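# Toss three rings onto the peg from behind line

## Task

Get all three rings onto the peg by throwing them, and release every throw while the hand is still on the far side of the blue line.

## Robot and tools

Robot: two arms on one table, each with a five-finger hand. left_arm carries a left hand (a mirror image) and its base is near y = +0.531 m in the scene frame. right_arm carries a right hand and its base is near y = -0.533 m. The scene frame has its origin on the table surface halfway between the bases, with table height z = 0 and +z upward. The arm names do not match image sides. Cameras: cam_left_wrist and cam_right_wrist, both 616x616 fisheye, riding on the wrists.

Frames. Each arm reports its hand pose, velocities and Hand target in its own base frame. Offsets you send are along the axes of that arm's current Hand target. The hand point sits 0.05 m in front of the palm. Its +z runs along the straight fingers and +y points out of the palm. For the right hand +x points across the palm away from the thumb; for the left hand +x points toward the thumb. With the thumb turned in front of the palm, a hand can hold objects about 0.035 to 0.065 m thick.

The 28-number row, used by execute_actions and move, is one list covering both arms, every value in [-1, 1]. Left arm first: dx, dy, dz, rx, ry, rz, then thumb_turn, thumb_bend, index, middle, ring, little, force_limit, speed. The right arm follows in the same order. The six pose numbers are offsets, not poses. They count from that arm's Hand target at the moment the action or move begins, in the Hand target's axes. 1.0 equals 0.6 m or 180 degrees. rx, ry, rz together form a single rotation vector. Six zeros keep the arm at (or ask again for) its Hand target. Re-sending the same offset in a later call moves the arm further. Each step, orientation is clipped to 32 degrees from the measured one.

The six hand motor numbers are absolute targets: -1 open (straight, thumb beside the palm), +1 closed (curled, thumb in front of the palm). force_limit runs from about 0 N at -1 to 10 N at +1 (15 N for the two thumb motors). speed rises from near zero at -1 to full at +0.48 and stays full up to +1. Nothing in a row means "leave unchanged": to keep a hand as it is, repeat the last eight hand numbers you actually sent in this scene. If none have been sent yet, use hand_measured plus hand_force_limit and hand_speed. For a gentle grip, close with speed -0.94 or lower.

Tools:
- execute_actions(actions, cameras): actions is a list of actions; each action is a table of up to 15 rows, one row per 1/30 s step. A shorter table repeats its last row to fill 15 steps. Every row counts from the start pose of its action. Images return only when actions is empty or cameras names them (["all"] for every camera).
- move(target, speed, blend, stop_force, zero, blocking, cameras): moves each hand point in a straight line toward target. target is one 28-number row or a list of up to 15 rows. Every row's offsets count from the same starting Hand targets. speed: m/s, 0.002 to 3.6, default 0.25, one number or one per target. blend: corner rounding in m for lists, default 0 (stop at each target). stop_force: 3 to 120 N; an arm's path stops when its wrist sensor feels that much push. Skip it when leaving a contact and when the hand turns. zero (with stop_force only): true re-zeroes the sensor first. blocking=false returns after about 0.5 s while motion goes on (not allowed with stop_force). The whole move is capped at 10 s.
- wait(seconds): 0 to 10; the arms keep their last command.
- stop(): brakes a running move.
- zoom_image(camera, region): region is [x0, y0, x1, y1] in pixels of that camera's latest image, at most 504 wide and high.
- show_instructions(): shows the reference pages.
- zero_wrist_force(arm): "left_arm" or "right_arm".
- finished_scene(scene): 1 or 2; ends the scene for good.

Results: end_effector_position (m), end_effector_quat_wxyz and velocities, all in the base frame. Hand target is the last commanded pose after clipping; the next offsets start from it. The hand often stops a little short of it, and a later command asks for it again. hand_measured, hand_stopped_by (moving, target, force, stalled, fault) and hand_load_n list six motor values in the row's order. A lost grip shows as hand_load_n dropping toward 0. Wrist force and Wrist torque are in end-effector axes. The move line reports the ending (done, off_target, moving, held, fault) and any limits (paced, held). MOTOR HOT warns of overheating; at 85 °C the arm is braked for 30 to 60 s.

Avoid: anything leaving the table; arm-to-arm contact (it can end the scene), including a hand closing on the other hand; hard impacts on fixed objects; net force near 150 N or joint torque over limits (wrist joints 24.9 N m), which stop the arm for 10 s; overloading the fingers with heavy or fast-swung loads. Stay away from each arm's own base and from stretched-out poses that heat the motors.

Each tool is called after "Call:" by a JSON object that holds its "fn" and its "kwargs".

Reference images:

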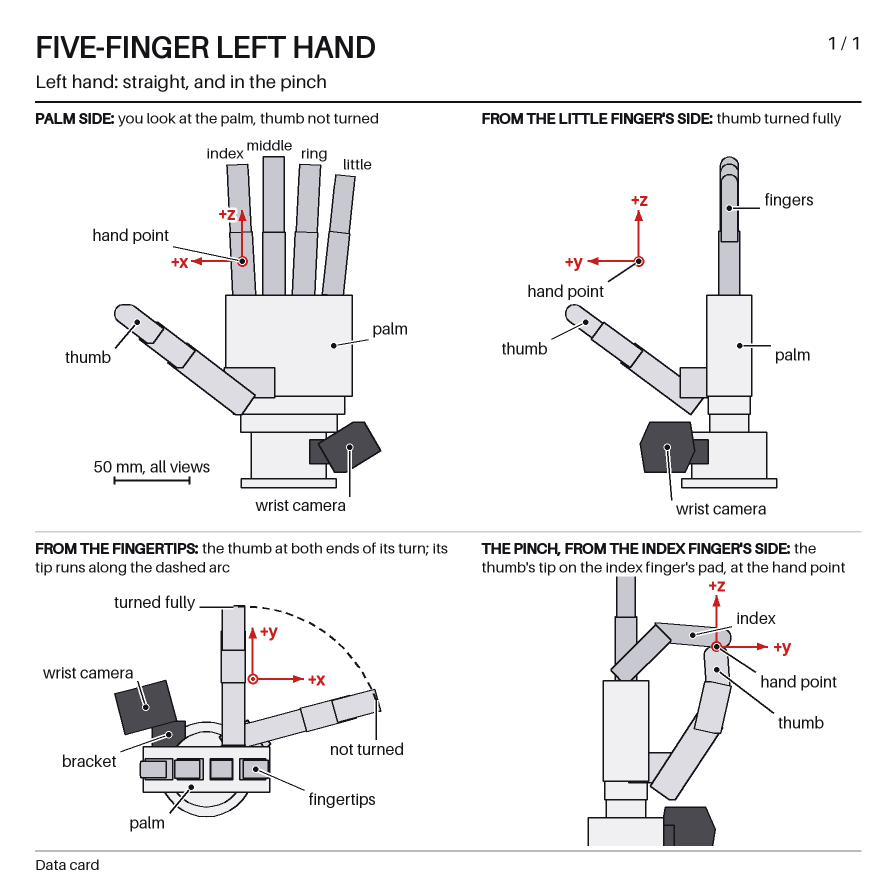

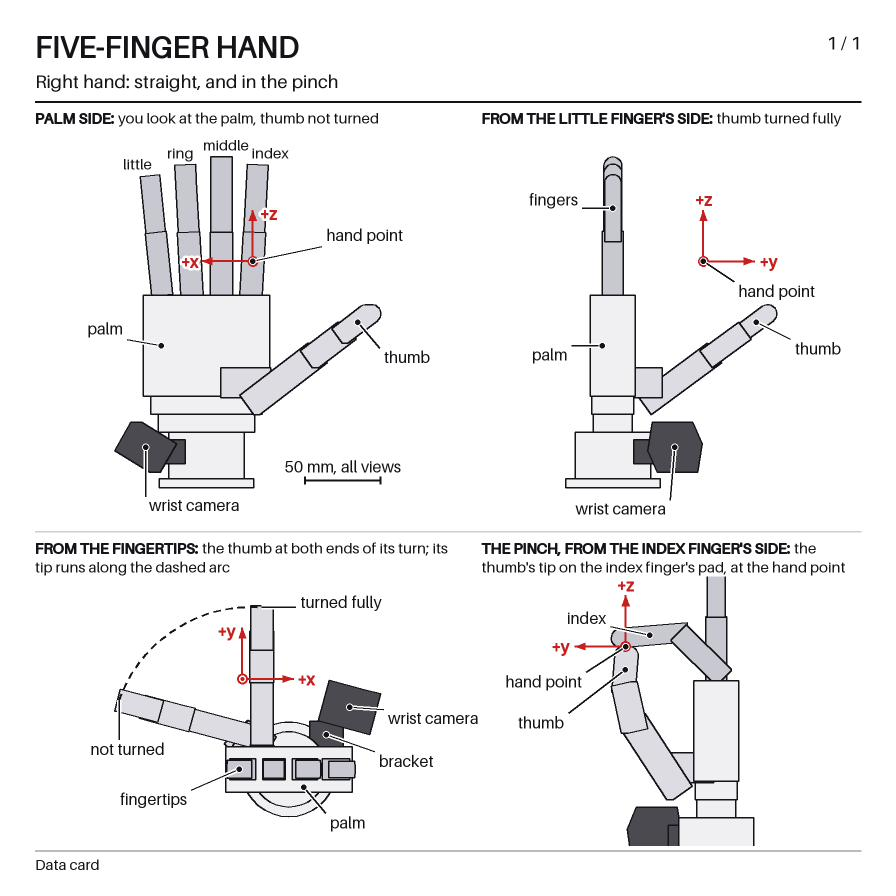

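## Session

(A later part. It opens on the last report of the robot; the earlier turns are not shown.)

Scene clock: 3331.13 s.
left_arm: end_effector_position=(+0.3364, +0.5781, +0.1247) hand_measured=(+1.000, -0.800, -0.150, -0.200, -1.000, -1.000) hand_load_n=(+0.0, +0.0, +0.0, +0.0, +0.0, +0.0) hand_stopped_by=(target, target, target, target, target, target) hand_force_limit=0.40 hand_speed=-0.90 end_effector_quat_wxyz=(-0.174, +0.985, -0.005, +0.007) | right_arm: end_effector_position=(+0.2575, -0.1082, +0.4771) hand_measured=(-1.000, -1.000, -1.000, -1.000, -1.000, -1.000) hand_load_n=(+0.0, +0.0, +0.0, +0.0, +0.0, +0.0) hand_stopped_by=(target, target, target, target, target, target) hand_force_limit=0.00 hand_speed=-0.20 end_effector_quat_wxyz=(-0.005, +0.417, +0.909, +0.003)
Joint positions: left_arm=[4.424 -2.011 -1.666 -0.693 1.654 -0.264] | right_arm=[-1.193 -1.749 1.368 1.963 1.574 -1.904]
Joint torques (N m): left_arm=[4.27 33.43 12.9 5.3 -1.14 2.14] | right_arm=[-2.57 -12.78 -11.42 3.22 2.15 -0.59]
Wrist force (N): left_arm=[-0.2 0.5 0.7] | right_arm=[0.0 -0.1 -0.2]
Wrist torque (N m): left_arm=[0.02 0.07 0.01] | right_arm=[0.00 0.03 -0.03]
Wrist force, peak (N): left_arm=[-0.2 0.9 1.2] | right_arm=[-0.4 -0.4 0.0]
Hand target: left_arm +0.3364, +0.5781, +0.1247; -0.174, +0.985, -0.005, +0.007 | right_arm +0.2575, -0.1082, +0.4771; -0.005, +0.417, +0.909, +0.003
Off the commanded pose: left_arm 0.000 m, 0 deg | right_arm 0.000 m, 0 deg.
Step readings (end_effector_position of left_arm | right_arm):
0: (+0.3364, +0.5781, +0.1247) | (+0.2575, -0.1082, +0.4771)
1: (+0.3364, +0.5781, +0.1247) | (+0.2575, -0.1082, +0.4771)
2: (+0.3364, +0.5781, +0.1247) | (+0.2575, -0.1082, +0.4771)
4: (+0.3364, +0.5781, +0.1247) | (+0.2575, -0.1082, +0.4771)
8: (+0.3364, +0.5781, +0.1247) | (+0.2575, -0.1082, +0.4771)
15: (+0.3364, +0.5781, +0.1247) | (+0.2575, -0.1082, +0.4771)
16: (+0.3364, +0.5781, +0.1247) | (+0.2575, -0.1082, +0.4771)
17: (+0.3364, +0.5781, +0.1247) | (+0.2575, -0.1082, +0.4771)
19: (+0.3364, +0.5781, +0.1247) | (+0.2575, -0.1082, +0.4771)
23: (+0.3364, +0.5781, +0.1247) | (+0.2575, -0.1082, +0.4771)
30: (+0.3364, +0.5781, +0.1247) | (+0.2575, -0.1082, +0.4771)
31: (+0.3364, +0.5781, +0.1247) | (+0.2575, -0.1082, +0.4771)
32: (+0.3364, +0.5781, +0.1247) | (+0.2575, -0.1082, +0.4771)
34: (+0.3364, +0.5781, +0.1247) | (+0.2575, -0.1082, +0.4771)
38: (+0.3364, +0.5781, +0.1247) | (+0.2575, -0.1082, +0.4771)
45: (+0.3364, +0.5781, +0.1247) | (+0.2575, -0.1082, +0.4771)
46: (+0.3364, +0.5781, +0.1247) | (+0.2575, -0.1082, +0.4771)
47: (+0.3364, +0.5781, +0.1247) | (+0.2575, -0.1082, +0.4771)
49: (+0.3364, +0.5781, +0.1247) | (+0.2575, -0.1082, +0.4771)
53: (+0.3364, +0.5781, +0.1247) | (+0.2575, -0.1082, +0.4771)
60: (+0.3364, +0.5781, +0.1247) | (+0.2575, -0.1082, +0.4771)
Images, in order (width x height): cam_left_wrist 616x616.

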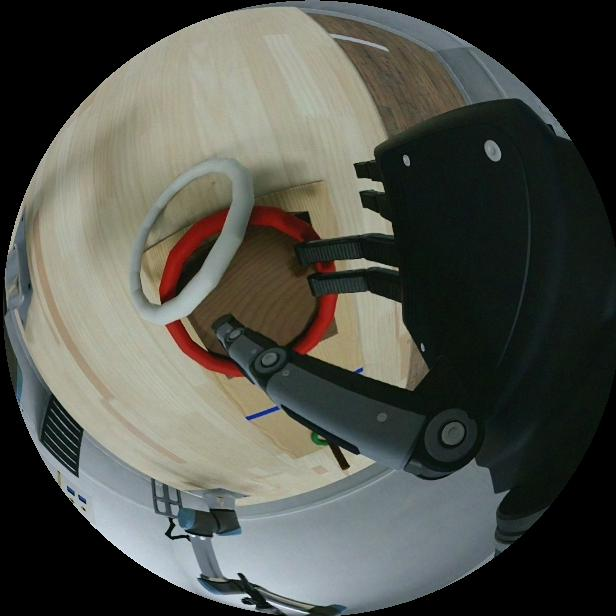

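Call:
{"fn": "move", "kwargs": {"target": [[0.001,-0.0287,-0.0783,0,0,0,1,-0.8,-0.15,-0.2,-1,-1,0.4,-0.5,0,0,0,0,0,0,-1,-1,-1,-1,-1,-1,0,-0.2],[0.0015,-0.0234,-0.2578,0,0,0,1,-0.8,-0.15,-0.2,-1,-1,0.4,-0.5,0,0,0,0,0,0,-1,-1,-1,-1,-1,-1,0,-0.2]], "speed": 0.12, "blend": 0.02, "cameras": ["cam_left_wrist"]}}

Call:
{"fn": "zoom_image", "kwargs": {"camera": "cam_left_wrist", "region": [180, 170, 340, 330]}}

Scene clock: 3396.80 s.
left_arm: end_effector_position=(+0.3350, +0.5382, +0.2748) hand_measured=(+1.000, -0.800, -0.150, -0.200, -1.000, -1.000) hand_load_n=(+0.0, +0.0, +0.0, +0.0, +0.0, +0.0) hand_stopped_by=(target, target, target, target, target, target) hand_force_limit=0.40 hand_speed=-0.50 end_effector_quat_wxyz=(-0.175, +0.985, -0.005, +0.007) | right_arm: end_effector_position=(+0.2575, -0.1082, +0.4771) hand_measured=(-1.000, -1.000, -1.000, -1.000, -1.000, -1.000) hand_load_n=(+0.0, +0.0, +0.0, +0.0, +0.0, +0.0) hand_stopped_by=(target, target, target, target, target, target) hand_force_limit=0.00 hand_speed=-0.20 end_effector_quat_wxyz=(-0.005, +0.417, +0.909, +0.003)
Joint positions: left_arm=[4.406 -1.803 -1.541 -1.027 1.66 -0.281] | right_arm=[-1.193 -1.749 1.368 1.963 1.574 -1.904]
Joint torques (N m): left_arm=[3.32 30.9 14.74 4.41 0.11 1.66] | right_arm=[-2.15 -12.7 -11.27 3.35 2.21 -0.57]
Wrist force (N): left_arm=[-0.2 0.4 0.5] | right_arm=[-0.2 -0.2 0.2]
Wrist torque (N m): left_arm=[0.04 0.04 0.18] | right_arm=[-0.04 0.05 -0.04]
Wrist force, peak (N): left_arm=[0.0 1.0 2.1] | right_arm=[-0.6 -0.2 0.2]
Hand target: left_arm +0.3350, +0.5381, +0.2748; -0.174, +0.985, -0.005, +0.007 | right_arm +0.2575, -0.1082, +0.4771; -0.005, +0.417, +0.909, +0.003
Off the commanded pose: left_arm 0.000 m, 0 deg | right_arm 0.000 m, 0 deg.
move: done
Images, in order (width x height): cam_left_wrist 616x616.

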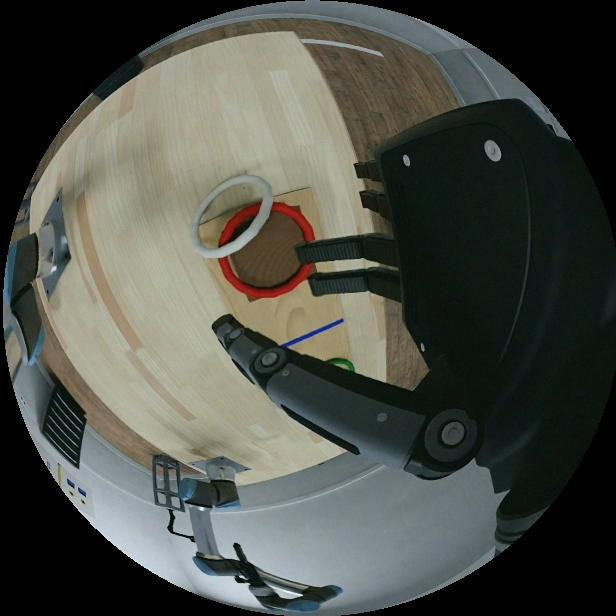

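Scaled by 3.150 from the camera's 616x616 image, which has a finer 880x880 frame.

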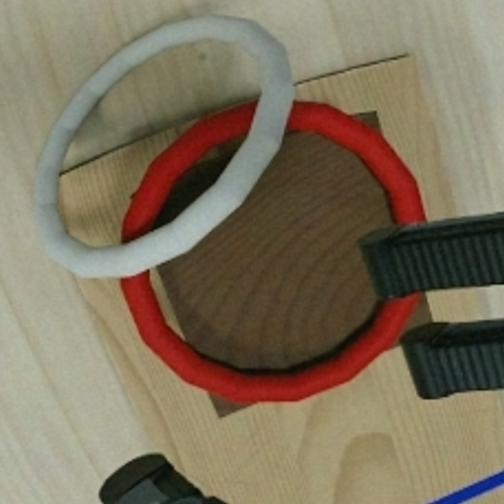

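Call:
{"fn": "move", "kwargs": {"target": [-0.1033,0.0535,0.0412,-0.0042,0.1205,0.3287,1,-0.8,-0.15,-0.2,0.9,0.9,0.4,-0.2,0,0,0,0,0,0,-1,-1,-1,-1,-1,-1,0,-0.2], "speed": 0.2, "cameras": ["cam_left_wrist"]}}

Call:
{"fn": "zoom_image", "kwargs": {"camera": "cam_left_wrist", "region": [150, 150, 400, 400]}}

Scene clock: 3496.67 s.
left_arm: end_effector_position=(+0.2731, +0.5172, +0.2398) hand_measured=(+1.000, -0.800, -0.150, -0.200, +0.900, +0.900) hand_load_n=(+0.0, +0.0, +0.0, +0.0, +0.0, +0.0) hand_stopped_by=(target, target, target, target, target, target) hand_force_limit=0.40 hand_speed=-0.20 end_effector_quat_wxyz=(-0.145, +0.837, -0.519, +0.097) | right_arm: end_effector_position=(+0.2575, -0.1082, +0.4771) hand_measured=(-1.000, -1.000, -1.000, -1.000, -1.000, -1.000) hand_load_n=(+0.0, +0.0, +0.0, +0.0, +0.0, +0.0) hand_stopped_by=(target, target, target, target, target, target) hand_force_limit=0.00 hand_speed=-0.20 end_effector_quat_wxyz=(-0.005, +0.417, +0.909, +0.003)
Joint positions: left_arm=[4.534 -1.787 -1.62 -1.101 1.284 0.902] | right_arm=[-1.193 -1.749 1.368 1.963 1.574 -1.904]
Joint torques (N m): left_arm=[-5.63 33.42 29.18 5.38 0.55 1.67] | right_arm=[-2.79 -12.55 -11.41 3.27 2.19 -0.49]
Wrist force (N): left_arm=[-0.2 0.4 0.7] | right_arm=[-0.1 0.1 0.0]
Wrist torque (N m): left_arm=[0.02 0.07 0.16] | right_arm=[0.02 0.04 -0.02]
Wrist force, peak (N): left_arm=[-0.6 0.5 1.1] | right_arm=[-0.3 -0.5 -0.2]
Hand target: left_arm +0.2732, +0.5172, +0.2398; -0.145, +0.837, -0.519, +0.097 | right_arm +0.2575, -0.1082, +0.4771; -0.005, +0.417, +0.909, +0.003
Off the commanded pose: left_arm 0.000 m, 0 deg | right_arm 0.000 m, 0 deg.
move: done
Images, in order (width x height): cam_left_wrist 616x616.

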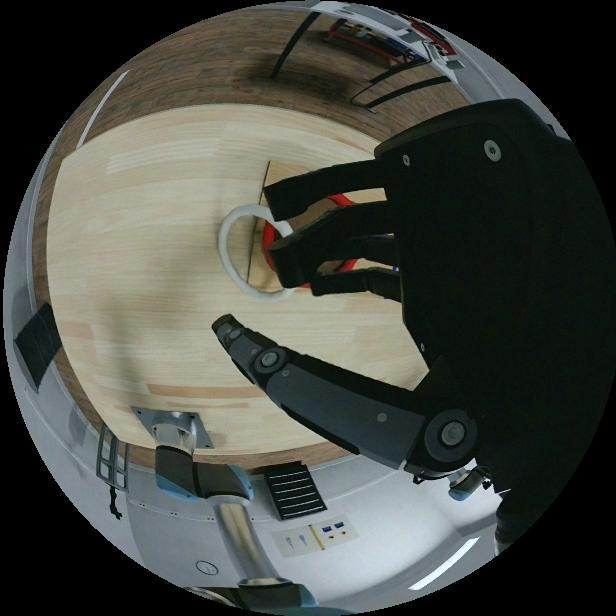

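Scaled by 2.016 from the camera's 616x616 image, which has a finer 880x880 frame.

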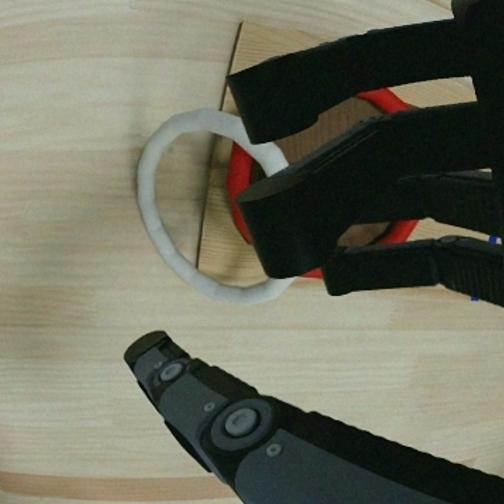

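Call:
{"fn": "execute_actions", "kwargs": {"actions": [], "cameras": ["cam_left_wrist"]}}

Call:
{"fn": "zoom_image", "kwargs": {"camera": "cam_left_wrist", "region": [150, 150, 400, 400]}}

Scene clock: 3569.80 s.
left_arm: end_effector_position=(+0.2732, +0.5172, +0.2398) hand_measured=(+1.000, -0.800, -0.150, -0.200, +0.900, +0.900) hand_load_n=(+0.0, +0.0, +0.0, +0.0, +0.0, +0.0) hand_stopped_by=(target, target, target, target, target, target) hand_force_limit=0.40 hand_speed=-0.20 end_effector_quat_wxyz=(-0.145, +0.837, -0.519, +0.097) | right_arm: end_effector_position=(+0.2575, -0.1082, +0.4771) hand_measured=(-1.000, -1.000, -1.000, -1.000, -1.000, -1.000) hand_load_n=(+0.0, +0.0, +0.0, +0.0, +0.0, +0.0) hand_stopped_by=(target, target, target, target, target, target) hand_force_limit=0.00 hand_speed=-0.20 end_effector_quat_wxyz=(-0.005, +0.417, +0.909, +0.003)
Joint positions: left_arm=[4.534 -1.787 -1.62 -1.101 1.284 0.902] | right_arm=[-1.193 -1.749 1.368 1.963 1.574 -1.904]
Joint velocities: within noise
Joint torques (N m): left_arm=[-5.59 26.76 28.98 1.77 -1.43 1.25] | right_arm=[-2.63 -12.05 -11.08 3.24 2.08 -0.5]
Wrist force (N): left_arm=[-0.4 0.4 0.8] | right_arm=[-0.2 0.0 0.3]
Wrist torque (N m): left_arm=[0.02 0.10 0.14] | right_arm=[-0.02 0.03 -0.03]
Wrist force, peak (N): left_arm=[-0.5 0.5 1.1] | right_arm=[-0.2 0.0 0.5]
Hand target: left_arm +0.2732, +0.5172, +0.2398; -0.145, +0.837, -0.519, +0.097 | right_arm +0.2575, -0.1082, +0.4771; -0.005, +0.417, +0.909, +0.003
Off the commanded pose: left_arm 0.000 m, 0 deg | right_arm 0.000 m, 0 deg.
Images, in order (width x height): cam_left_wrist 616x616.

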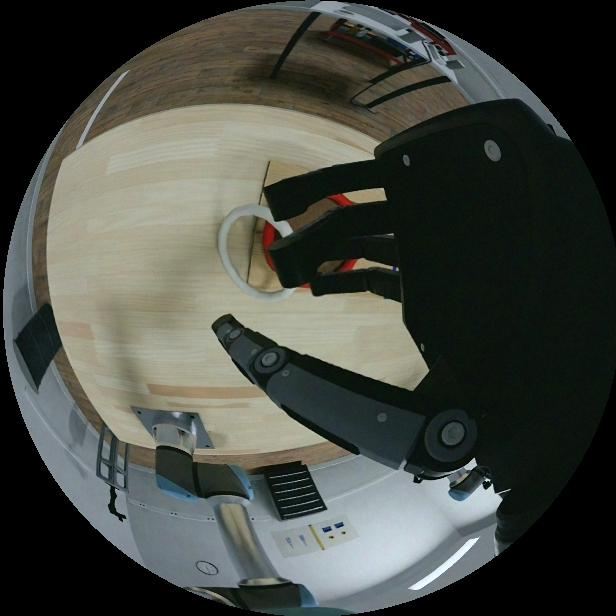

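Scaled by 2.016 from the camera's 616x616 image, which has a finer 880x880 frame.

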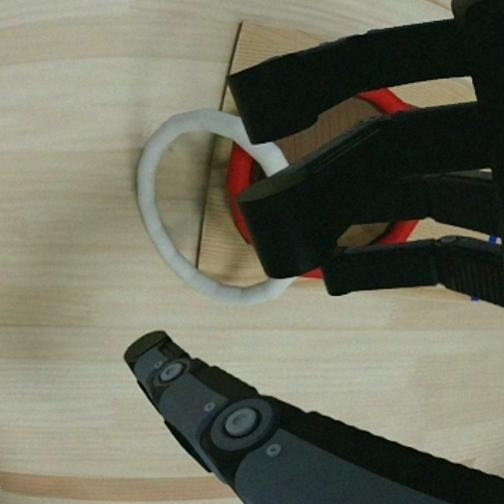

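Call:
{"fn": "move", "kwargs": {"target": [0.0146,0.0042,0.123,0,0,0,1,-0.8,-0.15,-0.2,0.9,0.9,0.4,-0.2,0,0,0,0,0,0,-1,-1,-1,-1,-1,-1,0,-0.2], "speed": 0.1, "stop_force": 4, "cameras": ["cam_left_wrist"]}}

Call:
{"fn": "zoom_image", "kwargs": {"camera": "cam_left_wrist", "region": [150, 150, 400, 400]}}

Scene clock: 3624.97 s.
left_arm: end_effector_position=(+0.2981, +0.5188, +0.1698) hand_measured=(+1.000, -0.800, -0.150, -0.200, +0.900, +0.900) hand_load_n=(+0.0, -0.5, +0.0, +0.0, +0.0, +0.0) hand_stopped_by=(target, target, target, target, target, target) hand_force_limit=0.40 hand_speed=-0.20 end_effector_quat_wxyz=(-0.145, +0.837, -0.519, +0.097) | right_arm: end_effector_position=(+0.2575, -0.1082, +0.4771) hand_measured=(-1.000, -1.000, -1.000, -1.000, -1.000, -1.000) hand_load_n=(+0.0, +0.0, +0.0, +0.0, +0.0, +0.0) hand_stopped_by=(target, target, target, target, target, target) hand_force_limit=0.00 hand_speed=-0.20 end_effector_quat_wxyz=(-0.005, +0.417, +0.909, +0.003)
Joint positions: left_arm=[4.492 -1.872 -1.703 -0.921 1.292 0.859] | right_arm=[-1.193 -1.749 1.368 1.963 1.574 -1.904]
Joint torques (N m): left_arm=[5.66 48.74 28.18 4.65 -1.79 2.19] | right_arm=[-2.31 -12.45 -11.58 3.25 2.21 -0.36]
Wrist force (N): left_arm=[-0.4 0.4 0.7] | right_arm=[-0.3 0.0 -0.1]
Wrist torque (N m): left_arm=[0.03 0.10 0.10] | right_arm=[0.00 0.06 -0.04]
Wrist force, peak (N): left_arm=[-0.3 0.5 1.7] | right_arm=[-0.3 -0.4 0.3]
Hand target: left_arm +0.2981, +0.5188, +0.1698; -0.145, +0.837, -0.519, +0.097 | right_arm +0.2575, -0.1082, +0.4771; -0.005, +0.417, +0.909, +0.003
Off the commanded pose: left_arm 0.000 m, 0 deg | right_arm 0.000 m, 0 deg.
move: done
Images, in order (width x height): cam_left_wrist 616x616.

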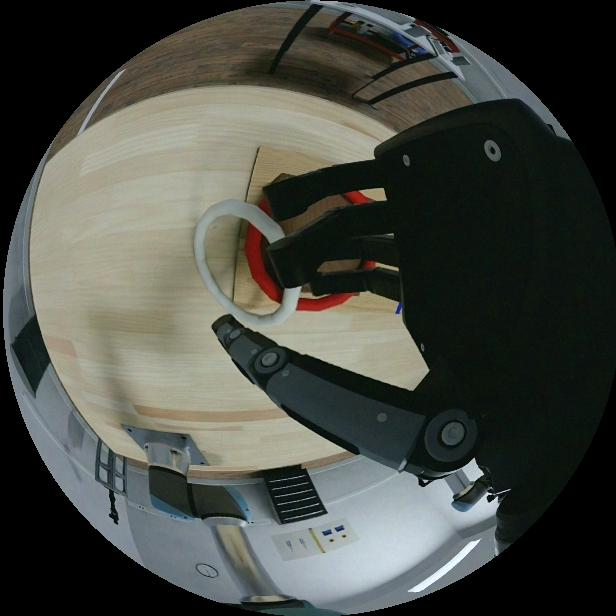

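Scaled by 2.016 from the camera's 616x616 image, which has a finer 880x880 frame.

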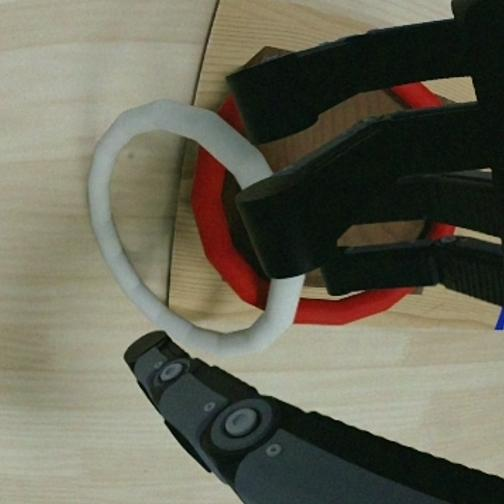

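Call:
{"fn": "move", "kwargs": {"target": [-0.0003,0.0047,0.0516,0,0,0,1,-0.8,-0.15,-0.2,0.9,0.9,0.4,-0.2,0,0,0,0,0,0,-1,-1,-1,-1,-1,-1,0,-0.2], "speed": 0.05, "stop_force": 3, "cameras": ["cam_left_wrist"]}}

Call:
{"fn": "zoom_image", "kwargs": {"camera": "cam_left_wrist", "region": [150, 150, 400, 400]}}

Scene clock: 3666.80 s.
left_arm: end_effector_position=(+0.3053, +0.5222, +0.1397) hand_measured=(+1.000, -0.800, -0.150, -0.200, +0.900, +0.900) hand_load_n=(+0.0, +0.0, +0.0, +0.0, +0.0, +0.0) hand_stopped_by=(target, target, target, target, target, target) hand_force_limit=0.40 hand_speed=-0.20 end_effector_quat_wxyz=(-0.145, +0.837, -0.519, +0.097) | right_arm: end_effector_position=(+0.2575, -0.1082, +0.4771) hand_measured=(-1.000, -1.000, -1.000, -1.000, -1.000, -1.000) hand_load_n=(+0.0, +0.0, +0.0, -0.5, +0.0, +0.0) hand_stopped_by=(target, target, target, target, target, target) hand_force_limit=0.00 hand_speed=-0.20 end_effector_quat_wxyz=(-0.005, +0.417, +0.909, +0.003)
Joint positions: left_arm=[4.481 -1.918 -1.726 -0.849 1.295 0.848] | right_arm=[-1.193 -1.749 1.368 1.963 1.574 -1.904]
Joint torques (N m): left_arm=[3.76 50.21 27.83 0.62 -1.42 1.89] | right_arm=[-2.54 -12.24 -11.58 3.29 2.27 -0.39]
Wrist force (N): left_arm=[-0.4 0.4 1.0] | right_arm=[-0.1 -0.2 -0.3]
Wrist torque (N m): left_arm=[0.00 0.11 0.15] | right_arm=[-0.01 0.04 -0.03]
Wrist force, peak (N): left_arm=[-0.2 0.5 1.4] | right_arm=[-0.1 -0.6 -0.3]
Hand target: left_arm +0.3053, +0.5222, +0.1397; -0.145, +0.837, -0.519, +0.097 | right_arm +0.2575, -0.1082, +0.4771; -0.005, +0.417, +0.909, +0.003
Off the commanded pose: left_arm 0.000 m, 0 deg | right_arm 0.000 m, 0 deg.
move: done
Images, in order (width x height): cam_left_wrist 616x616.

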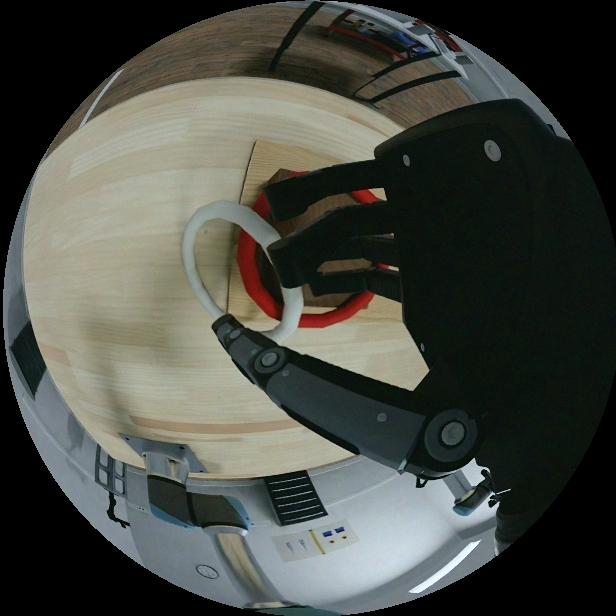

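Scaled by 2.016 from the camera's 616x616 image, which has a finer 880x880 frame.

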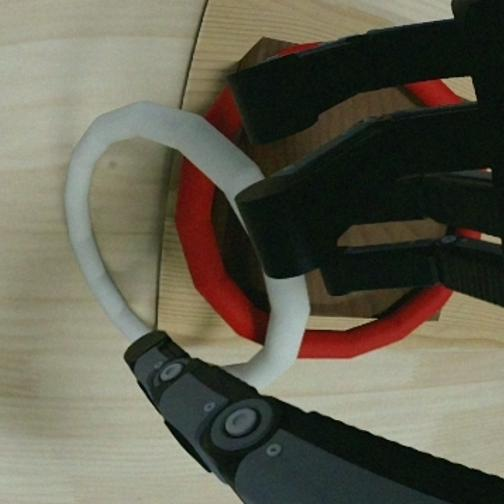

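Call:
{"fn": "move", "kwargs": {"target": [-0.0002,0.0069,0.0188,0,0,0,1,-0.8,-0.15,-0.2,0.9,0.9,0.4,-0.2,0,0,0,0,0,0,-1,-1,-1,-1,-1,-1,0,-0.2], "speed": 0.03, "stop_force": 3, "cameras": ["cam_left_wrist"]}}

Call:
{"fn": "zoom_image", "kwargs": {"camera": "cam_left_wrist", "region": [150, 150, 400, 400]}}

Scene clock: 3689.30 s.
left_arm: end_effector_position=(+0.3053, +0.5221, +0.1277) hand_measured=(+1.000, -0.800, -0.150, -0.200, +0.900, +0.900) hand_load_n=(+0.0, +0.0, +0.0, +0.0, +0.0, +0.0) hand_stopped_by=(target, target, target, target, target, target) hand_force_limit=0.40 hand_speed=-0.20 end_effector_quat_wxyz=(-0.145, +0.837, -0.519, +0.097) | right_arm: end_effector_position=(+0.2575, -0.1082, +0.4771) hand_measured=(-1.000, -1.000, -1.000, -1.000, -1.000, -1.000) hand_load_n=(+0.0, +0.0, +0.0, +0.0, +0.0, +0.0) hand_stopped_by=(target, target, target, target, target, target) hand_force_limit=0.00 hand_speed=-0.20 end_effector_quat_wxyz=(-0.005, +0.417, +0.909, +0.003)
Joint positions: left_arm=[4.481 -1.932 -1.741 -0.82 1.295 0.848] | right_arm=[-1.193 -1.749 1.368 1.963 1.574 -1.904]
Joint torques (N m): left_arm=[-3.05 50.49 27.15 0.56 -1.18 -0.37] | right_arm=[-2.24 -12.21 -11.56 3.22 2.19 -0.34]
Wrist force (N): left_arm=[-0.1 0.6 1.0] | right_arm=[-0.1 -0.1 0.0]
Wrist torque (N m): left_arm=[0.04 0.07 0.17] | right_arm=[-0.01 0.04 -0.03]
Wrist force, peak (N): left_arm=[-0.5 0.6 1.1] | right_arm=[-0.1 -0.5 0.1]
Hand target: left_arm +0.3053, +0.5221, +0.1277; -0.145, +0.837, -0.519, +0.097 | right_arm +0.2575, -0.1082, +0.4771; -0.005, +0.417, +0.909, +0.003
Off the commanded pose: left_arm 0.000 m, 0 deg | right_arm 0.000 m, 0 deg.
move: done
Images, in order (width x height): cam_left_wrist 616x616.

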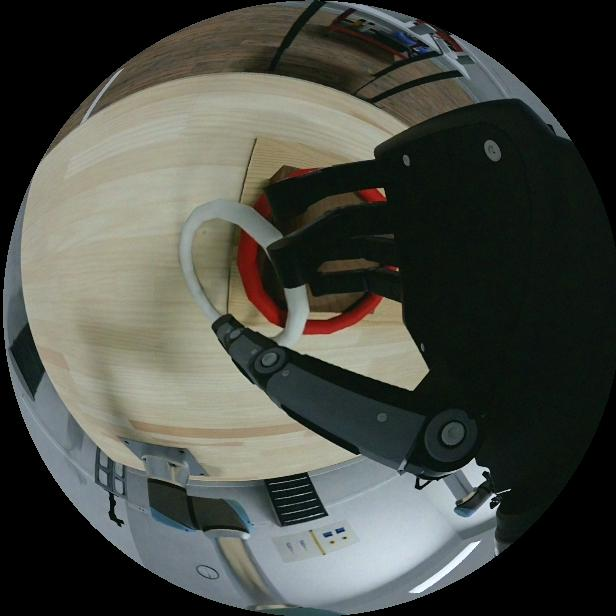

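Scaled by 2.016 from the camera's 616x616 image, which has a finer 880x880 frame.

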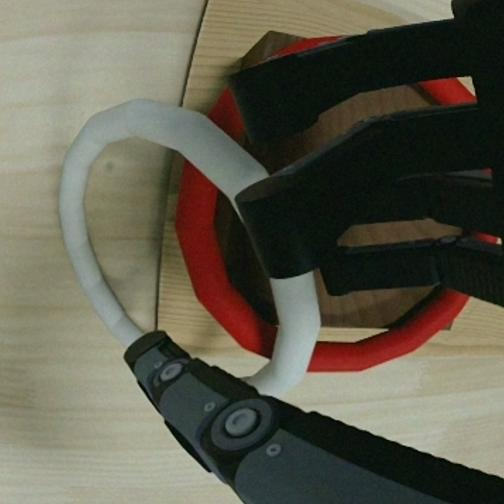

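Call:
{"fn": "move", "kwargs": {"target": [-0.0002,0.0046,0.0125,0,0,0,1,-0.8,-0.15,-0.2,0.9,0.9,0.4,-0.2,0,0,0,0,0,0,-1,-1,-1,-1,-1,-1,0,-0.2], "speed": 0.03, "stop_force": 3}}

Call:
{"fn": "execute_actions", "kwargs": {"actions": [[[0,0,0,0,0,0,1,-0.3,-0.15,-0.2,0.9,0.9,0.4,-0.8,0,0,0,0,0,0,-1,-1,-1,-1,-1,-1,0,-0.2]],[[0,0,0,0,0,0,1,-0.3,-0.15,-0.2,0.9,0.9,0.4,-0.8,0,0,0,0,0,0,-1,-1,-1,-1,-1,-1,0,-0.2]],[[0,0,0,0,0,0,1,-0.3,-0.15,-0.2,0.9,0.9,0.4,-0.8,0,0,0,0,0,0,-1,-1,-1,-1,-1,-1,0,-0.2]]], "cameras": ["cam_left_wrist"]}}

Call:
{"fn": "zoom_image", "kwargs": {"camera": "cam_left_wrist", "region": [150, 150, 400, 400]}}

Scene clock: 3716.17 s.
left_arm: end_effector_position=(+0.3053, +0.5221, +0.1197) hand_measured=(+1.000, -0.800, -0.150, -0.200, +0.900, +0.900) hand_load_n=(+0.0, +0.0, +0.0, +0.0, +0.0, +0.0) hand_stopped_by=(target, target, target, target, target, target) hand_force_limit=0.40 hand_speed=-0.20 end_effector_quat_wxyz=(-0.145, +0.837, -0.519, +0.097) | right_arm: end_effector_position=(+0.2575, -0.1082, +0.4771) hand_measured=(-1.000, -1.000, -1.000, -1.000, -1.000, -1.000) hand_load_n=(+0.0, +0.0, +0.0, +0.0, +0.0, +0.0) hand_stopped_by=(target, target, target, target, target, target) hand_force_limit=0.00 hand_speed=-0.20 end_effector_quat_wxyz=(-0.005, +0.417, +0.909, +0.003)
Joint positions: left_arm=[4.481 -1.942 -1.751 -0.8 1.295 0.848] | right_arm=[-1.193 -1.749 1.368 1.963 1.574 -1.904]
Joint torques (N m): left_arm=[5.12 51.04 27.02 0.57 -0.35 1.88] | right_arm=[-2.61 -12.28 -12.05 3.24 2.19 -0.43]
Wrist force (N): left_arm=[-0.3 0.6 0.8] | right_arm=[-0.2 -0.2 0.2]
Wrist torque (N m): left_arm=[0.04 0.09 0.16] | right_arm=[-0.04 0.04 -0.03]
Wrist force, peak (N): left_arm=[-0.4 0.7 1.1] | right_arm=[-0.1 -0.3 0.5]
Hand target: left_arm +0.3053, +0.5221, +0.1197; -0.145, +0.837, -0.519, +0.097 | right_arm +0.2575, -0.1082, +0.4771; -0.005, +0.417, +0.909, +0.003
Off the commanded pose: left_arm 0.000 m, 0 deg | right_arm 0.000 m, 0 deg.
move: done

Scene clock: 3718.17 s.
left_arm: end_effector_position=(+0.3053, +0.5221, +0.1197) hand_measured=(+1.000, -0.300, -0.150, -0.200, +0.900, +0.900) hand_load_n=(+0.0, +0.0, +0.0, +0.0, +0.0, +0.0) hand_stopped_by=(target, target, target, target, target, target) hand_force_limit=0.40 hand_speed=-0.80 end_effector_quat_wxyz=(-0.145, +0.837, -0.519, +0.097) | right_arm: end_effector_position=(+0.2575, -0.1082, +0.4771) hand_measured=(-1.000, -1.000, -1.000, -1.000, -1.000, -1.000) hand_load_n=(+0.0, +0.0, +0.0, +0.0, +0.0, +0.0) hand_stopped_by=(target, target, target, target, target, target) hand_force_limit=0.00 hand_speed=-0.20 end_effector_quat_wxyz=(-0.005, +0.417, +0.909, +0.003)
Joint positions: left_arm=[4.481 -1.942 -1.751 -0.8 1.295 0.848] | right_arm=[-1.193 -1.749 1.368 1.963 1.574 -1.904]
Joint torques (N m): left_arm=[5.1 51.08 27.12 0.74 -1.5 1.89] | right_arm=[-2.35 -12.26 -11.72 3.32 2.21 -0.39]
Wrist force (N): left_arm=[-0.3 0.5 0.6] | right_arm=[0.0 -0.1 0.0]
Wrist torque (N m): left_arm=[0.04 0.09 0.16] | right_arm=[-0.01 0.03 -0.02]
Wrist force, peak (N): left_arm=[-0.3 0.8 0.9] | right_arm=[-0.3 -0.3 0.0]
Hand target: left_arm +0.3053, +0.5221, +0.1197; -0.145, +0.837, -0.519, +0.097 | right_arm +0.2575, -0.1082, +0.4771; -0.005, +0.417, +0.909, +0.003
Off the commanded pose: left_arm 0.000 m, 0 deg | right_arm 0.000 m, 0 deg.
Step readings (end_effector_position of left_arm | right_arm):
0: (+0.3053, +0.5221, +0.1197) | (+0.2575, -0.1082, +0.4771)
1: (+0.3053, +0.5221, +0.1197) | (+0.2575, -0.1082, +0.4771)
2: (+0.3053, +0.5221, +0.1197) | (+0.2575, -0.1082, +0.4771)
4: (+0.3053, +0.5221, +0.1197) | (+0.2575, -0.1082, +0.4771)
8: (+0.3053, +0.5221, +0.1197) | (+0.2575, -0.1082, +0.4771)
15: (+0.3053, +0.5221, +0.1197) | (+0.2575, -0.1082, +0.4771)
16: (+0.3053, +0.5221, +0.1197) | (+0.2575, -0.1082, +0.4771)
17: (+0.3053, +0.5221, +0.1197) | (+0.2575, -0.1082, +0.4771)
19: (+0.3053, +0.5221, +0.1197) | (+0.2575, -0.1082, +0.4771)
23: (+0.3053, +0.5221, +0.1197) | (+0.2575, -0.1082, +0.4771)
30: (+0.3053, +0.5221, +0.1197) | (+0.2575, -0.1082, +0.4771)
31: (+0.3053, +0.5221, +0.1197) | (+0.2575, -0.1082, +0.4771)
32: (+0.3053, +0.5221, +0.1197) | (+0.2575, -0.1082, +0.4771)
34: (+0.3053, +0.5221, +0.1197) | (+0.2575, -0.1082, +0.4771)
38: (+0.3053, +0.5221, +0.1197) | (+0.2575, -0.1082, +0.4771)
45: (+0.3053, +0.5221, +0.1197) | (+0.2575, -0.1082, +0.4771)
Images, in order (width x height): cam_left_wrist 616x616.

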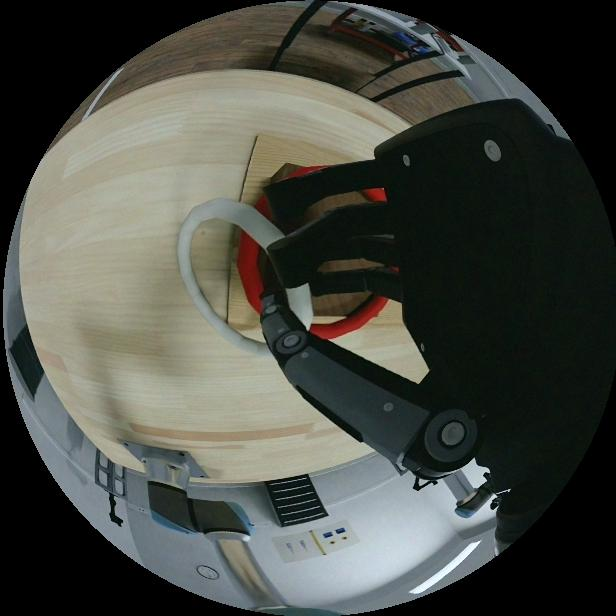

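Scaled by 2.016 from the camera's 616x616 image, which has a finer 880x880 frame.

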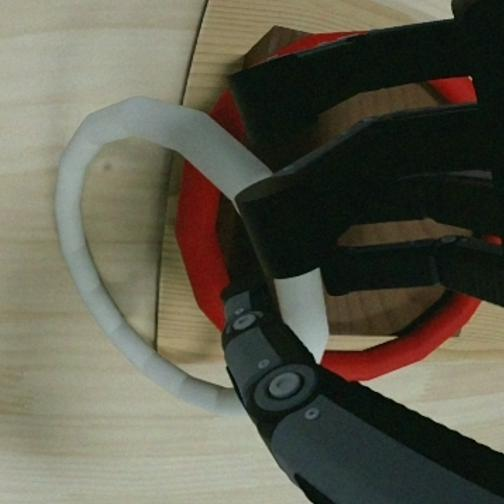

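Call:
{"fn": "execute_actions", "kwargs": {"actions": [[[0,0,0,0,0,0,1,-0.3,0.4,0.4,0.9,0.9,0.4,-0.9,0,0,0,0,0,0,-1,-1,-1,-1,-1,-1,0,-0.2]],[[0,0,0,0,0,0,1,-0.3,0.4,0.4,0.9,0.9,0.4,-0.9,0,0,0,0,0,0,-1,-1,-1,-1,-1,-1,0,-0.2]],[[0,0,0,0,0,0,1,-0.3,0.4,0.4,0.9,0.9,0.4,-0.9,0,0,0,0,0,0,-1,-1,-1,-1,-1,-1,0,-0.2]],[[0,0,0,0,0,0,1,-0.3,0.4,0.4,0.9,0.9,0.4,-0.9,0,0,0,0,0,0,-1,-1,-1,-1,-1,-1,0,-0.2]]], "cameras": ["cam_left_wrist"]}}

Call:
{"fn": "zoom_image", "kwargs": {"camera": "cam_left_wrist", "region": [150, 150, 400, 400]}}

Scene clock: 3733.30 s.
left_arm: end_effector_position=(+0.3053, +0.5221, +0.1197) hand_measured=(+1.000, -0.302, +0.210, +0.132, +0.900, +0.900) hand_load_n=(-1.5, +7.5, +7.5, +6.0, +0.0, +0.0) hand_stopped_by=(target, target, force, force, target, target) hand_force_limit=0.40 hand_speed=-0.90 end_effector_quat_wxyz=(-0.145, +0.837, -0.519, +0.097) | right_arm: end_effector_position=(+0.2575, -0.1082, +0.4771) hand_measured=(-1.000, -1.000, -1.000, -1.000, -1.000, -1.000) hand_load_n=(+0.0, +0.0, +0.0, +0.0, +0.0, +0.0) hand_stopped_by=(target, target, target, target, target, target) hand_force_limit=0.00 hand_speed=-0.20 end_effector_quat_wxyz=(-0.005, +0.417, +0.909, +0.003)
Joint positions: left_arm=[4.481 -1.942 -1.751 -0.8 1.295 0.848] | right_arm=[-1.193 -1.749 1.368 1.963 1.574 -1.904]
Joint torques (N m): left_arm=[4.9 49.32 22.88 2.08 -1.61 1.62] | right_arm=[-2.63 -12.28 -11.32 3.24 2.19 -0.41]
Wrist force (N): left_arm=[-0.4 0.0 0.6] | right_arm=[0.0 0.0 0.2]
Wrist torque (N m): left_arm=[-0.02 0.12 0.14] | right_arm=[0.00 0.02 -0.02]
Wrist force, peak (N): left_arm=[-0.2 0.7 1.2] | right_arm=[-0.3 -0.5 -0.1]
Hand target: left_arm +0.3053, +0.5221, +0.1197; -0.145, +0.837, -0.519, +0.097 | right_arm +0.2575, -0.1082, +0.4771; -0.005, +0.417, +0.909, +0.003
Off the commanded pose: left_arm 0.000 m, 0 deg | right_arm 0.000 m, 0 deg.
Step readings (end_effector_position of left_arm | right_arm):
0: (+0.3053, +0.5221, +0.1197) | (+0.2575, -0.1082, +0.4771)
1: (+0.3053, +0.5221, +0.1197) | (+0.2575, -0.1082, +0.4771)
2: (+0.3053, +0.5221, +0.1197) | (+0.2575, -0.1082, +0.4771)
4: (+0.3053, +0.5221, +0.1197) | (+0.2575, -0.1082, +0.4771)
8: (+0.3053, +0.5221, +0.1197) | (+0.2575, -0.1082, +0.4771)
15: (+0.3053, +0.5221, +0.1197) | (+0.2575, -0.1082, +0.4771)
16: (+0.3053, +0.5221, +0.1197) | (+0.2575, -0.1082, +0.4771)
17: (+0.3053, +0.5221, +0.1197) | (+0.2575, -0.1082, +0.4771)
19: (+0.3053, +0.5221, +0.1197) | (+0.2575, -0.1082, +0.4771)
23: (+0.3053, +0.5221, +0.1197) | (+0.2575, -0.1082, +0.4771)
30: (+0.3053, +0.5221, +0.1197) | (+0.2575, -0.1082, +0.4771)
31: (+0.3053, +0.5221, +0.1197) | (+0.2575, -0.1082, +0.4771)
32: (+0.3053, +0.5221, +0.1197) | (+0.2575, -0.1082, +0.4771)
34: (+0.3053, +0.5221, +0.1197) | (+0.2575, -0.1082, +0.4771)
38: (+0.3053, +0.5221, +0.1197) | (+0.2575, -0.1082, +0.4771)
45: (+0.3053, +0.5221, +0.1197) | (+0.2575, -0.1082, +0.4771)
46: (+0.3053, +0.5221, +0.1197) | (+0.2575, -0.1082, +0.4771)
47: (+0.3053, +0.5221, +0.1197) | (+0.2575, -0.1082, +0.4771)
49: (+0.3053, +0.5221, +0.1197) | (+0.2575, -0.1082, +0.4771)
53: (+0.3053, +0.5221, +0.1197) | (+0.2575, -0.1082, +0.4771)
60: (+0.3053, +0.5221, +0.1197) | (+0.2575, -0.1082, +0.4771)
Images, in order (width x height): cam_left_wrist 616x616.

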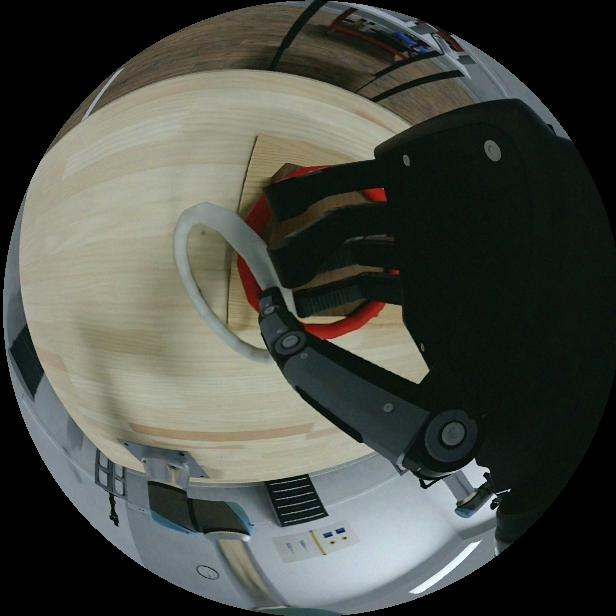

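Scaled by 2.016 from the camera's 616x616 image, which has a finer 880x880 frame.

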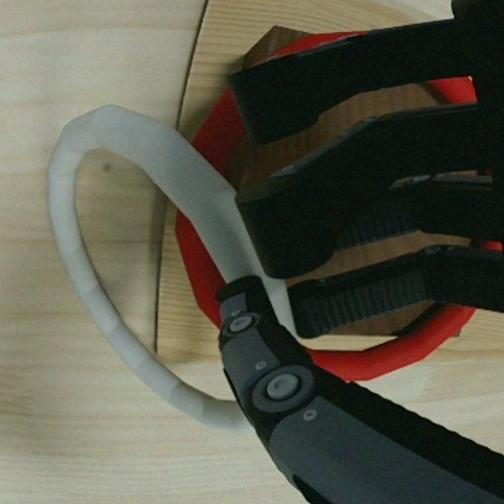

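Call:
{"fn": "move", "kwargs": {"target": [[0.0004,-0.0115,-0.0313,0,0,0,1,-0.3,0.4,0.4,0.9,0.9,0.4,-0.9,0,0,0,0,0,0,-1,-1,-1,-1,-1,-1,0,-0.2],[0.0026,-0.0746,-0.2035,0,0,0,1,-0.3,0.4,0.4,0.9,0.9,0.4,-0.9,0,0,0,0,0,0,-1,-1,-1,-1,-1,-1,0,-0.2]], "speed": [0.03,0.12], "blend": [0.005,0], "cameras": ["cam_left_wrist"]}}

Call:
{"fn": "zoom_image", "kwargs": {"camera": "cam_left_wrist", "region": [100, 150, 400, 450]}}

Scene clock: 3744.87 s.
left_arm: end_effector_position=(+0.3053, +0.5222, +0.2498) hand_measured=(+1.000, -0.302, +0.210, +0.132, +0.900, +0.900) hand_load_n=(-0.5, +9.0, +6.5, +5.5, +0.0, +0.0) hand_stopped_by=(target, target, force, force, target, target) hand_force_limit=0.40 hand_speed=-0.90 end_effector_quat_wxyz=(-0.145, +0.837, -0.519, +0.097) | right_arm: end_effector_position=(+0.2575, -0.1082, +0.4771) hand_measured=(-1.000, -1.000, -1.000, -1.000, -1.000, -1.000) hand_load_n=(+0.0, +0.0, +0.0, +0.0, +0.0, +0.0) hand_stopped_by=(target, target, target, target, target, target) hand_force_limit=0.00 hand_speed=-0.20 end_effector_quat_wxyz=(-0.005, +0.417, +0.909, +0.003)
Joint positions: left_arm=[4.481 -1.825 -1.55 -1.118 1.295 0.848] | right_arm=[-1.193 -1.749 1.368 1.963 1.574 -1.904]
Joint torques (N m): left_arm=[-4.94 27.97 21.77 3.5 -0.72 1.88] | right_arm=[-2.58 -12.24 -11.49 3.27 2.12 -0.39]
Wrist force (N): left_arm=[-0.5 0.7 1.3] | right_arm=[0.1 0.0 0.0]
Wrist torque (N m): left_arm=[0.06 0.11 0.14] | right_arm=[0.01 0.01 -0.02]
Wrist force, peak (N): left_arm=[-0.3 0.9 2.2] | right_arm=[-0.3 -0.2 0.4]
Hand target: left_arm +0.3053, +0.5222, +0.2498; -0.145, +0.837, -0.519, +0.097 | right_arm +0.2575, -0.1082, +0.4771; -0.005, +0.417, +0.909, +0.003
Off the commanded pose: left_arm 0.000 m, 0 deg | right_arm 0.000 m, 0 deg.
move: done
Images, in order (width x height): cam_left_wrist 616x616.

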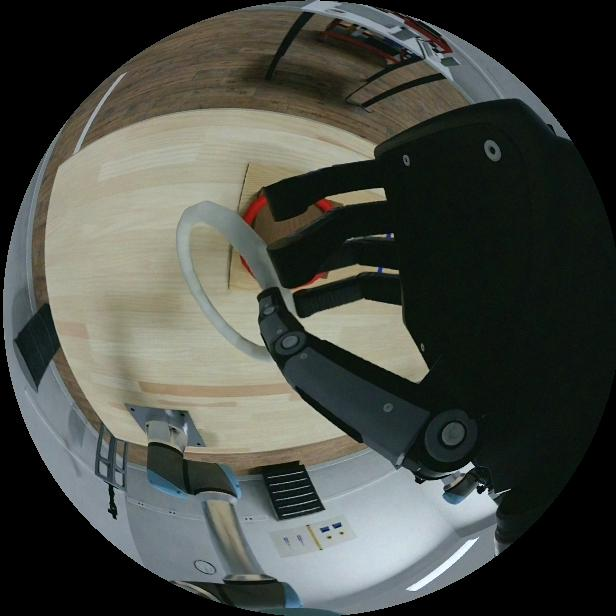

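Scaled by 1.680 from the camera's 616x616 image, which has a finer 880x880 frame.

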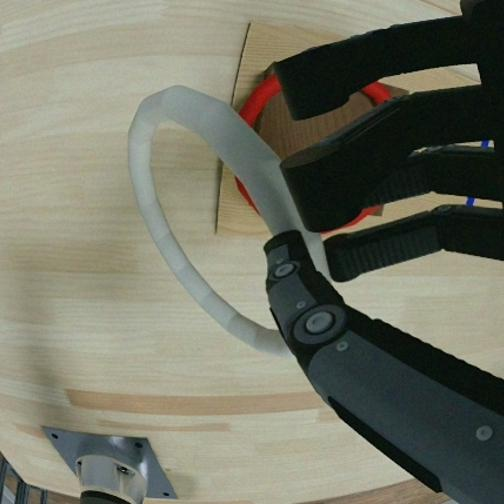

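Call:
{"fn": "move", "kwargs": {"target": [[0.1222,-0.3112,0.1157,0,0,0,1,-0.3,0.4,0.4,0.9,0.9,0.4,-0.9,0,0,0,0,0,0,-1,-1,-1,-1,-1,-1,0,-0.2],[0.1222,-0.3112,0.1157,-0.1111,0,0,1,-0.3,0.4,0.4,0.9,0.9,0.4,-0.9,0,0,0,0,0,0,-1,-1,-1,-1,-1,-1,0,-0.2]], "speed": [0.2,0.2], "blend": [0.01,0], "cameras": ["cam_left_wrist"]}}

Scene clock: 3790.73 s.
left_arm: end_effector_position=(+0.5165, +0.5446, +0.2496) hand_measured=(+1.000, -0.304, +0.210, +0.132, +0.900, +0.900) hand_load_n=(-0.5, +9.5, +6.0, +5.0, +0.0, +0.0) hand_stopped_by=(target, target, force, force, target, target) hand_force_limit=0.40 hand_speed=-0.90 end_effector_quat_wxyz=(+0.002, +0.849, -0.528, +0.006) | right_arm: end_effector_position=(+0.2575, -0.1082, +0.4771) hand_measured=(-1.000, -1.000, -1.000, -1.000, -1.000, -1.000) hand_load_n=(+0.0, -0.5, +0.0, +0.0, +0.0, +0.0) hand_stopped_by=(target, target, target, target, target, target) hand_force_limit=0.00 hand_speed=-0.20 end_effector_quat_wxyz=(-0.005, +0.417, +0.909, +0.003)
Joint positions: left_arm=[4.131 -2.423 -0.571 -1.723 1.559 0.531] | right_arm=[-1.193 -1.749 1.368 1.963 1.574 -1.904]
Joint torques (N m): left_arm=[5.31 63.18 29.78 1.45 0.47 2.31] | right_arm=[-2.29 -12.47 -11.52 3.24 2.17 -0.34]
Wrist force (N): left_arm=[-0.7 0.4 1.2] | right_arm=[0.0 -0.2 0.0]
Wrist torque (N m): left_arm=[0.07 0.14 0.06] | right_arm=[-0.02 0.03 -0.03]
Wrist force, peak (N): left_arm=[-1.0 2.7 0.8] | right_arm=[-0.5 -0.4 0.2]
Hand target: left_arm +0.5164, +0.5446, +0.2497; +0.003, +0.849, -0.528, +0.006 | right_arm +0.2575, -0.1082, +0.4771; -0.005, +0.417, +0.909, +0.003
Off the commanded pose: left_arm 0.000 m, 0 deg | right_arm 0.000 m, 0 deg.
move: done
Images, in order (width x height): cam_left_wrist 616x616.

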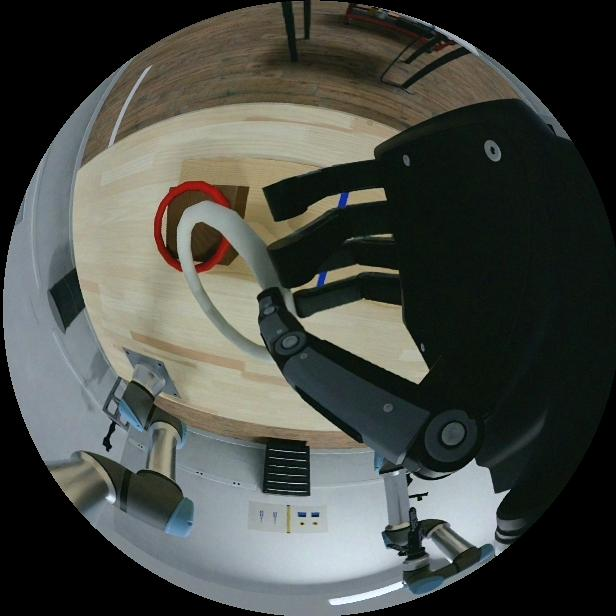

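Call:
{"fn": "move", "kwargs": {"target": [0,0,0.2,0,0,0,1,-0.3,0.4,0.4,0.9,0.9,0.4,-0.9,0,0,0,0,0,0,-1,-1,-1,-1,-1,-1,0,-0.2], "speed": 0.12, "stop_force": 4}}

Call:
{"fn": "move", "kwargs": {"target": [0,0,0.08,0,0,0,1,-0.3,0.4,0.4,0.9,0.9,0.4,-0.9,0,0,0,0,0,0,-1,-1,-1,-1,-1,-1,0,-0.2], "speed": 0.02, "stop_force": 3, "cameras": ["cam_left_wrist"]}}

Scene clock: 3814.77 s.
left_arm: end_effector_position=(+0.5173, +0.5434, +0.1297) hand_measured=(+1.000, -0.300, +0.212, +0.132, +0.900, +0.900) hand_load_n=(+0.5, +1.5, +0.5, +3.0, +0.0, +0.0) hand_stopped_by=(target, target, force, force, target, target) hand_force_limit=0.40 hand_speed=-0.90 end_effector_quat_wxyz=(+0.002, +0.849, -0.528, +0.006) | right_arm: end_effector_position=(+0.2575, -0.1082, +0.4771) hand_measured=(-1.000, -1.000, -1.000, -1.000, -1.000, -1.000) hand_load_n=(+0.0, +0.0, +0.0, +0.0, +0.0, +0.0) hand_stopped_by=(target, target, target, target, target, target) hand_force_limit=0.00 hand_speed=-0.20 end_effector_quat_wxyz=(-0.005, +0.417, +0.909, +0.003)
Joint positions: left_arm=[4.129 -2.424 -0.876 -1.417 1.559 0.529] | right_arm=[-1.193 -1.749 1.368 1.963 1.574 -1.904]
Joint torques (N m): left_arm=[-1.35 71.73 15.67 4.33 -0.81 -1] | right_arm=[-2.14 -12.18 -11.69 3.2 2.22 -0.42]
Wrist force (N): left_arm=[-0.3 0.7 0.9] | right_arm=[-0.2 0.0 0.1]
Wrist torque (N m): left_arm=[0.07 0.08 0.09] | right_arm=[-0.01 0.05 -0.04]
Wrist force, peak (N): left_arm=[-0.4 0.2 1.7] | right_arm=[-0.2 -0.4 0.3]
Hand target: left_arm +0.5173, +0.5434, +0.1297; +0.003, +0.849, -0.528, +0.006 | right_arm +0.2575, -0.1082, +0.4771; -0.005, +0.417, +0.909, +0.003
Off the commanded pose: left_arm 0.000 m, 0 deg | right_arm 0.000 m, 0 deg.
move: done

Scene clock: 3818.37 s.
left_arm: end_effector_position=(+0.5176, +0.5429, +0.0817) hand_measured=(+1.000, -0.300, +0.212, +0.132, +0.900, +0.900) hand_load_n=(+0.0, +0.0, +0.0, +0.5, +0.0, +0.0) hand_stopped_by=(target, target, force, force, target, target) hand_force_limit=0.40 hand_speed=-0.90 end_effector_quat_wxyz=(+0.003, +0.849, -0.528, +0.006) | right_arm: end_effector_position=(+0.2575, -0.1082, +0.4771) hand_measured=(-1.000, -1.000, -1.000, -1.000, -1.000, -1.000) hand_load_n=(+0.0, +0.0, +0.0, +0.0, +0.0, +0.0) hand_stopped_by=(target, target, target, target, target, target) hand_force_limit=0.00 hand_speed=-0.20 end_effector_quat_wxyz=(-0.005, +0.417, +0.909, +0.003)
Joint positions: left_arm=[4.128 -2.453 -0.948 -1.316 1.559 0.528] | right_arm=[-1.193 -1.749 1.368 1.963 1.574 -1.904]
Joint torques (N m): left_arm=[-5.68 72.51 29.59 0.27 0.36 -1.82] | right_arm=[-2.23 -12.21 -11.57 3.22 2.22 -0.3]
Wrist force (N): left_arm=[-0.5 0.4 0.8] | right_arm=[0.0 -0.1 -0.1]
Wrist torque (N m): left_arm=[0.06 0.10 0.08] | right_arm=[0.01 0.02 -0.02]
Wrist force, peak (N): left_arm=[-0.6 0.3 1.0] | right_arm=[0.1 -0.5 0.1]
Hand target: left_arm +0.5176, +0.5429, +0.0817; +0.003, +0.849, -0.528, +0.006 | right_arm +0.2575, -0.1082, +0.4771; -0.005, +0.417, +0.909, +0.003
Off the commanded pose: left_arm 0.000 m, 0 deg | right_arm 0.000 m, 0 deg.
move: done
Images, in order (width x height): cam_left_wrist 616x616.

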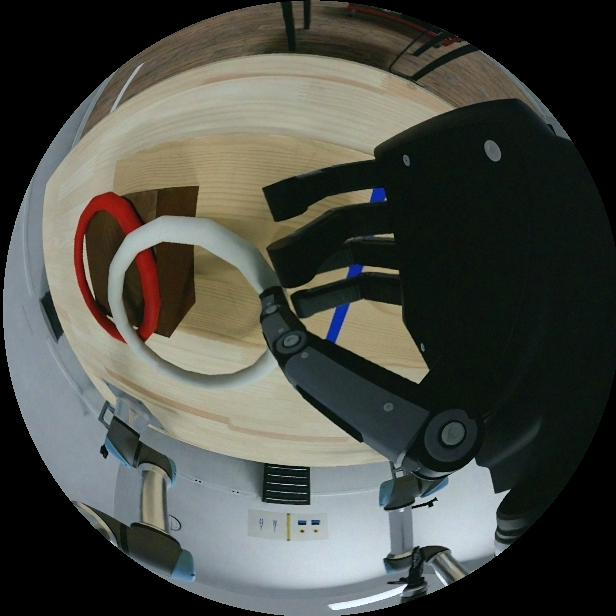

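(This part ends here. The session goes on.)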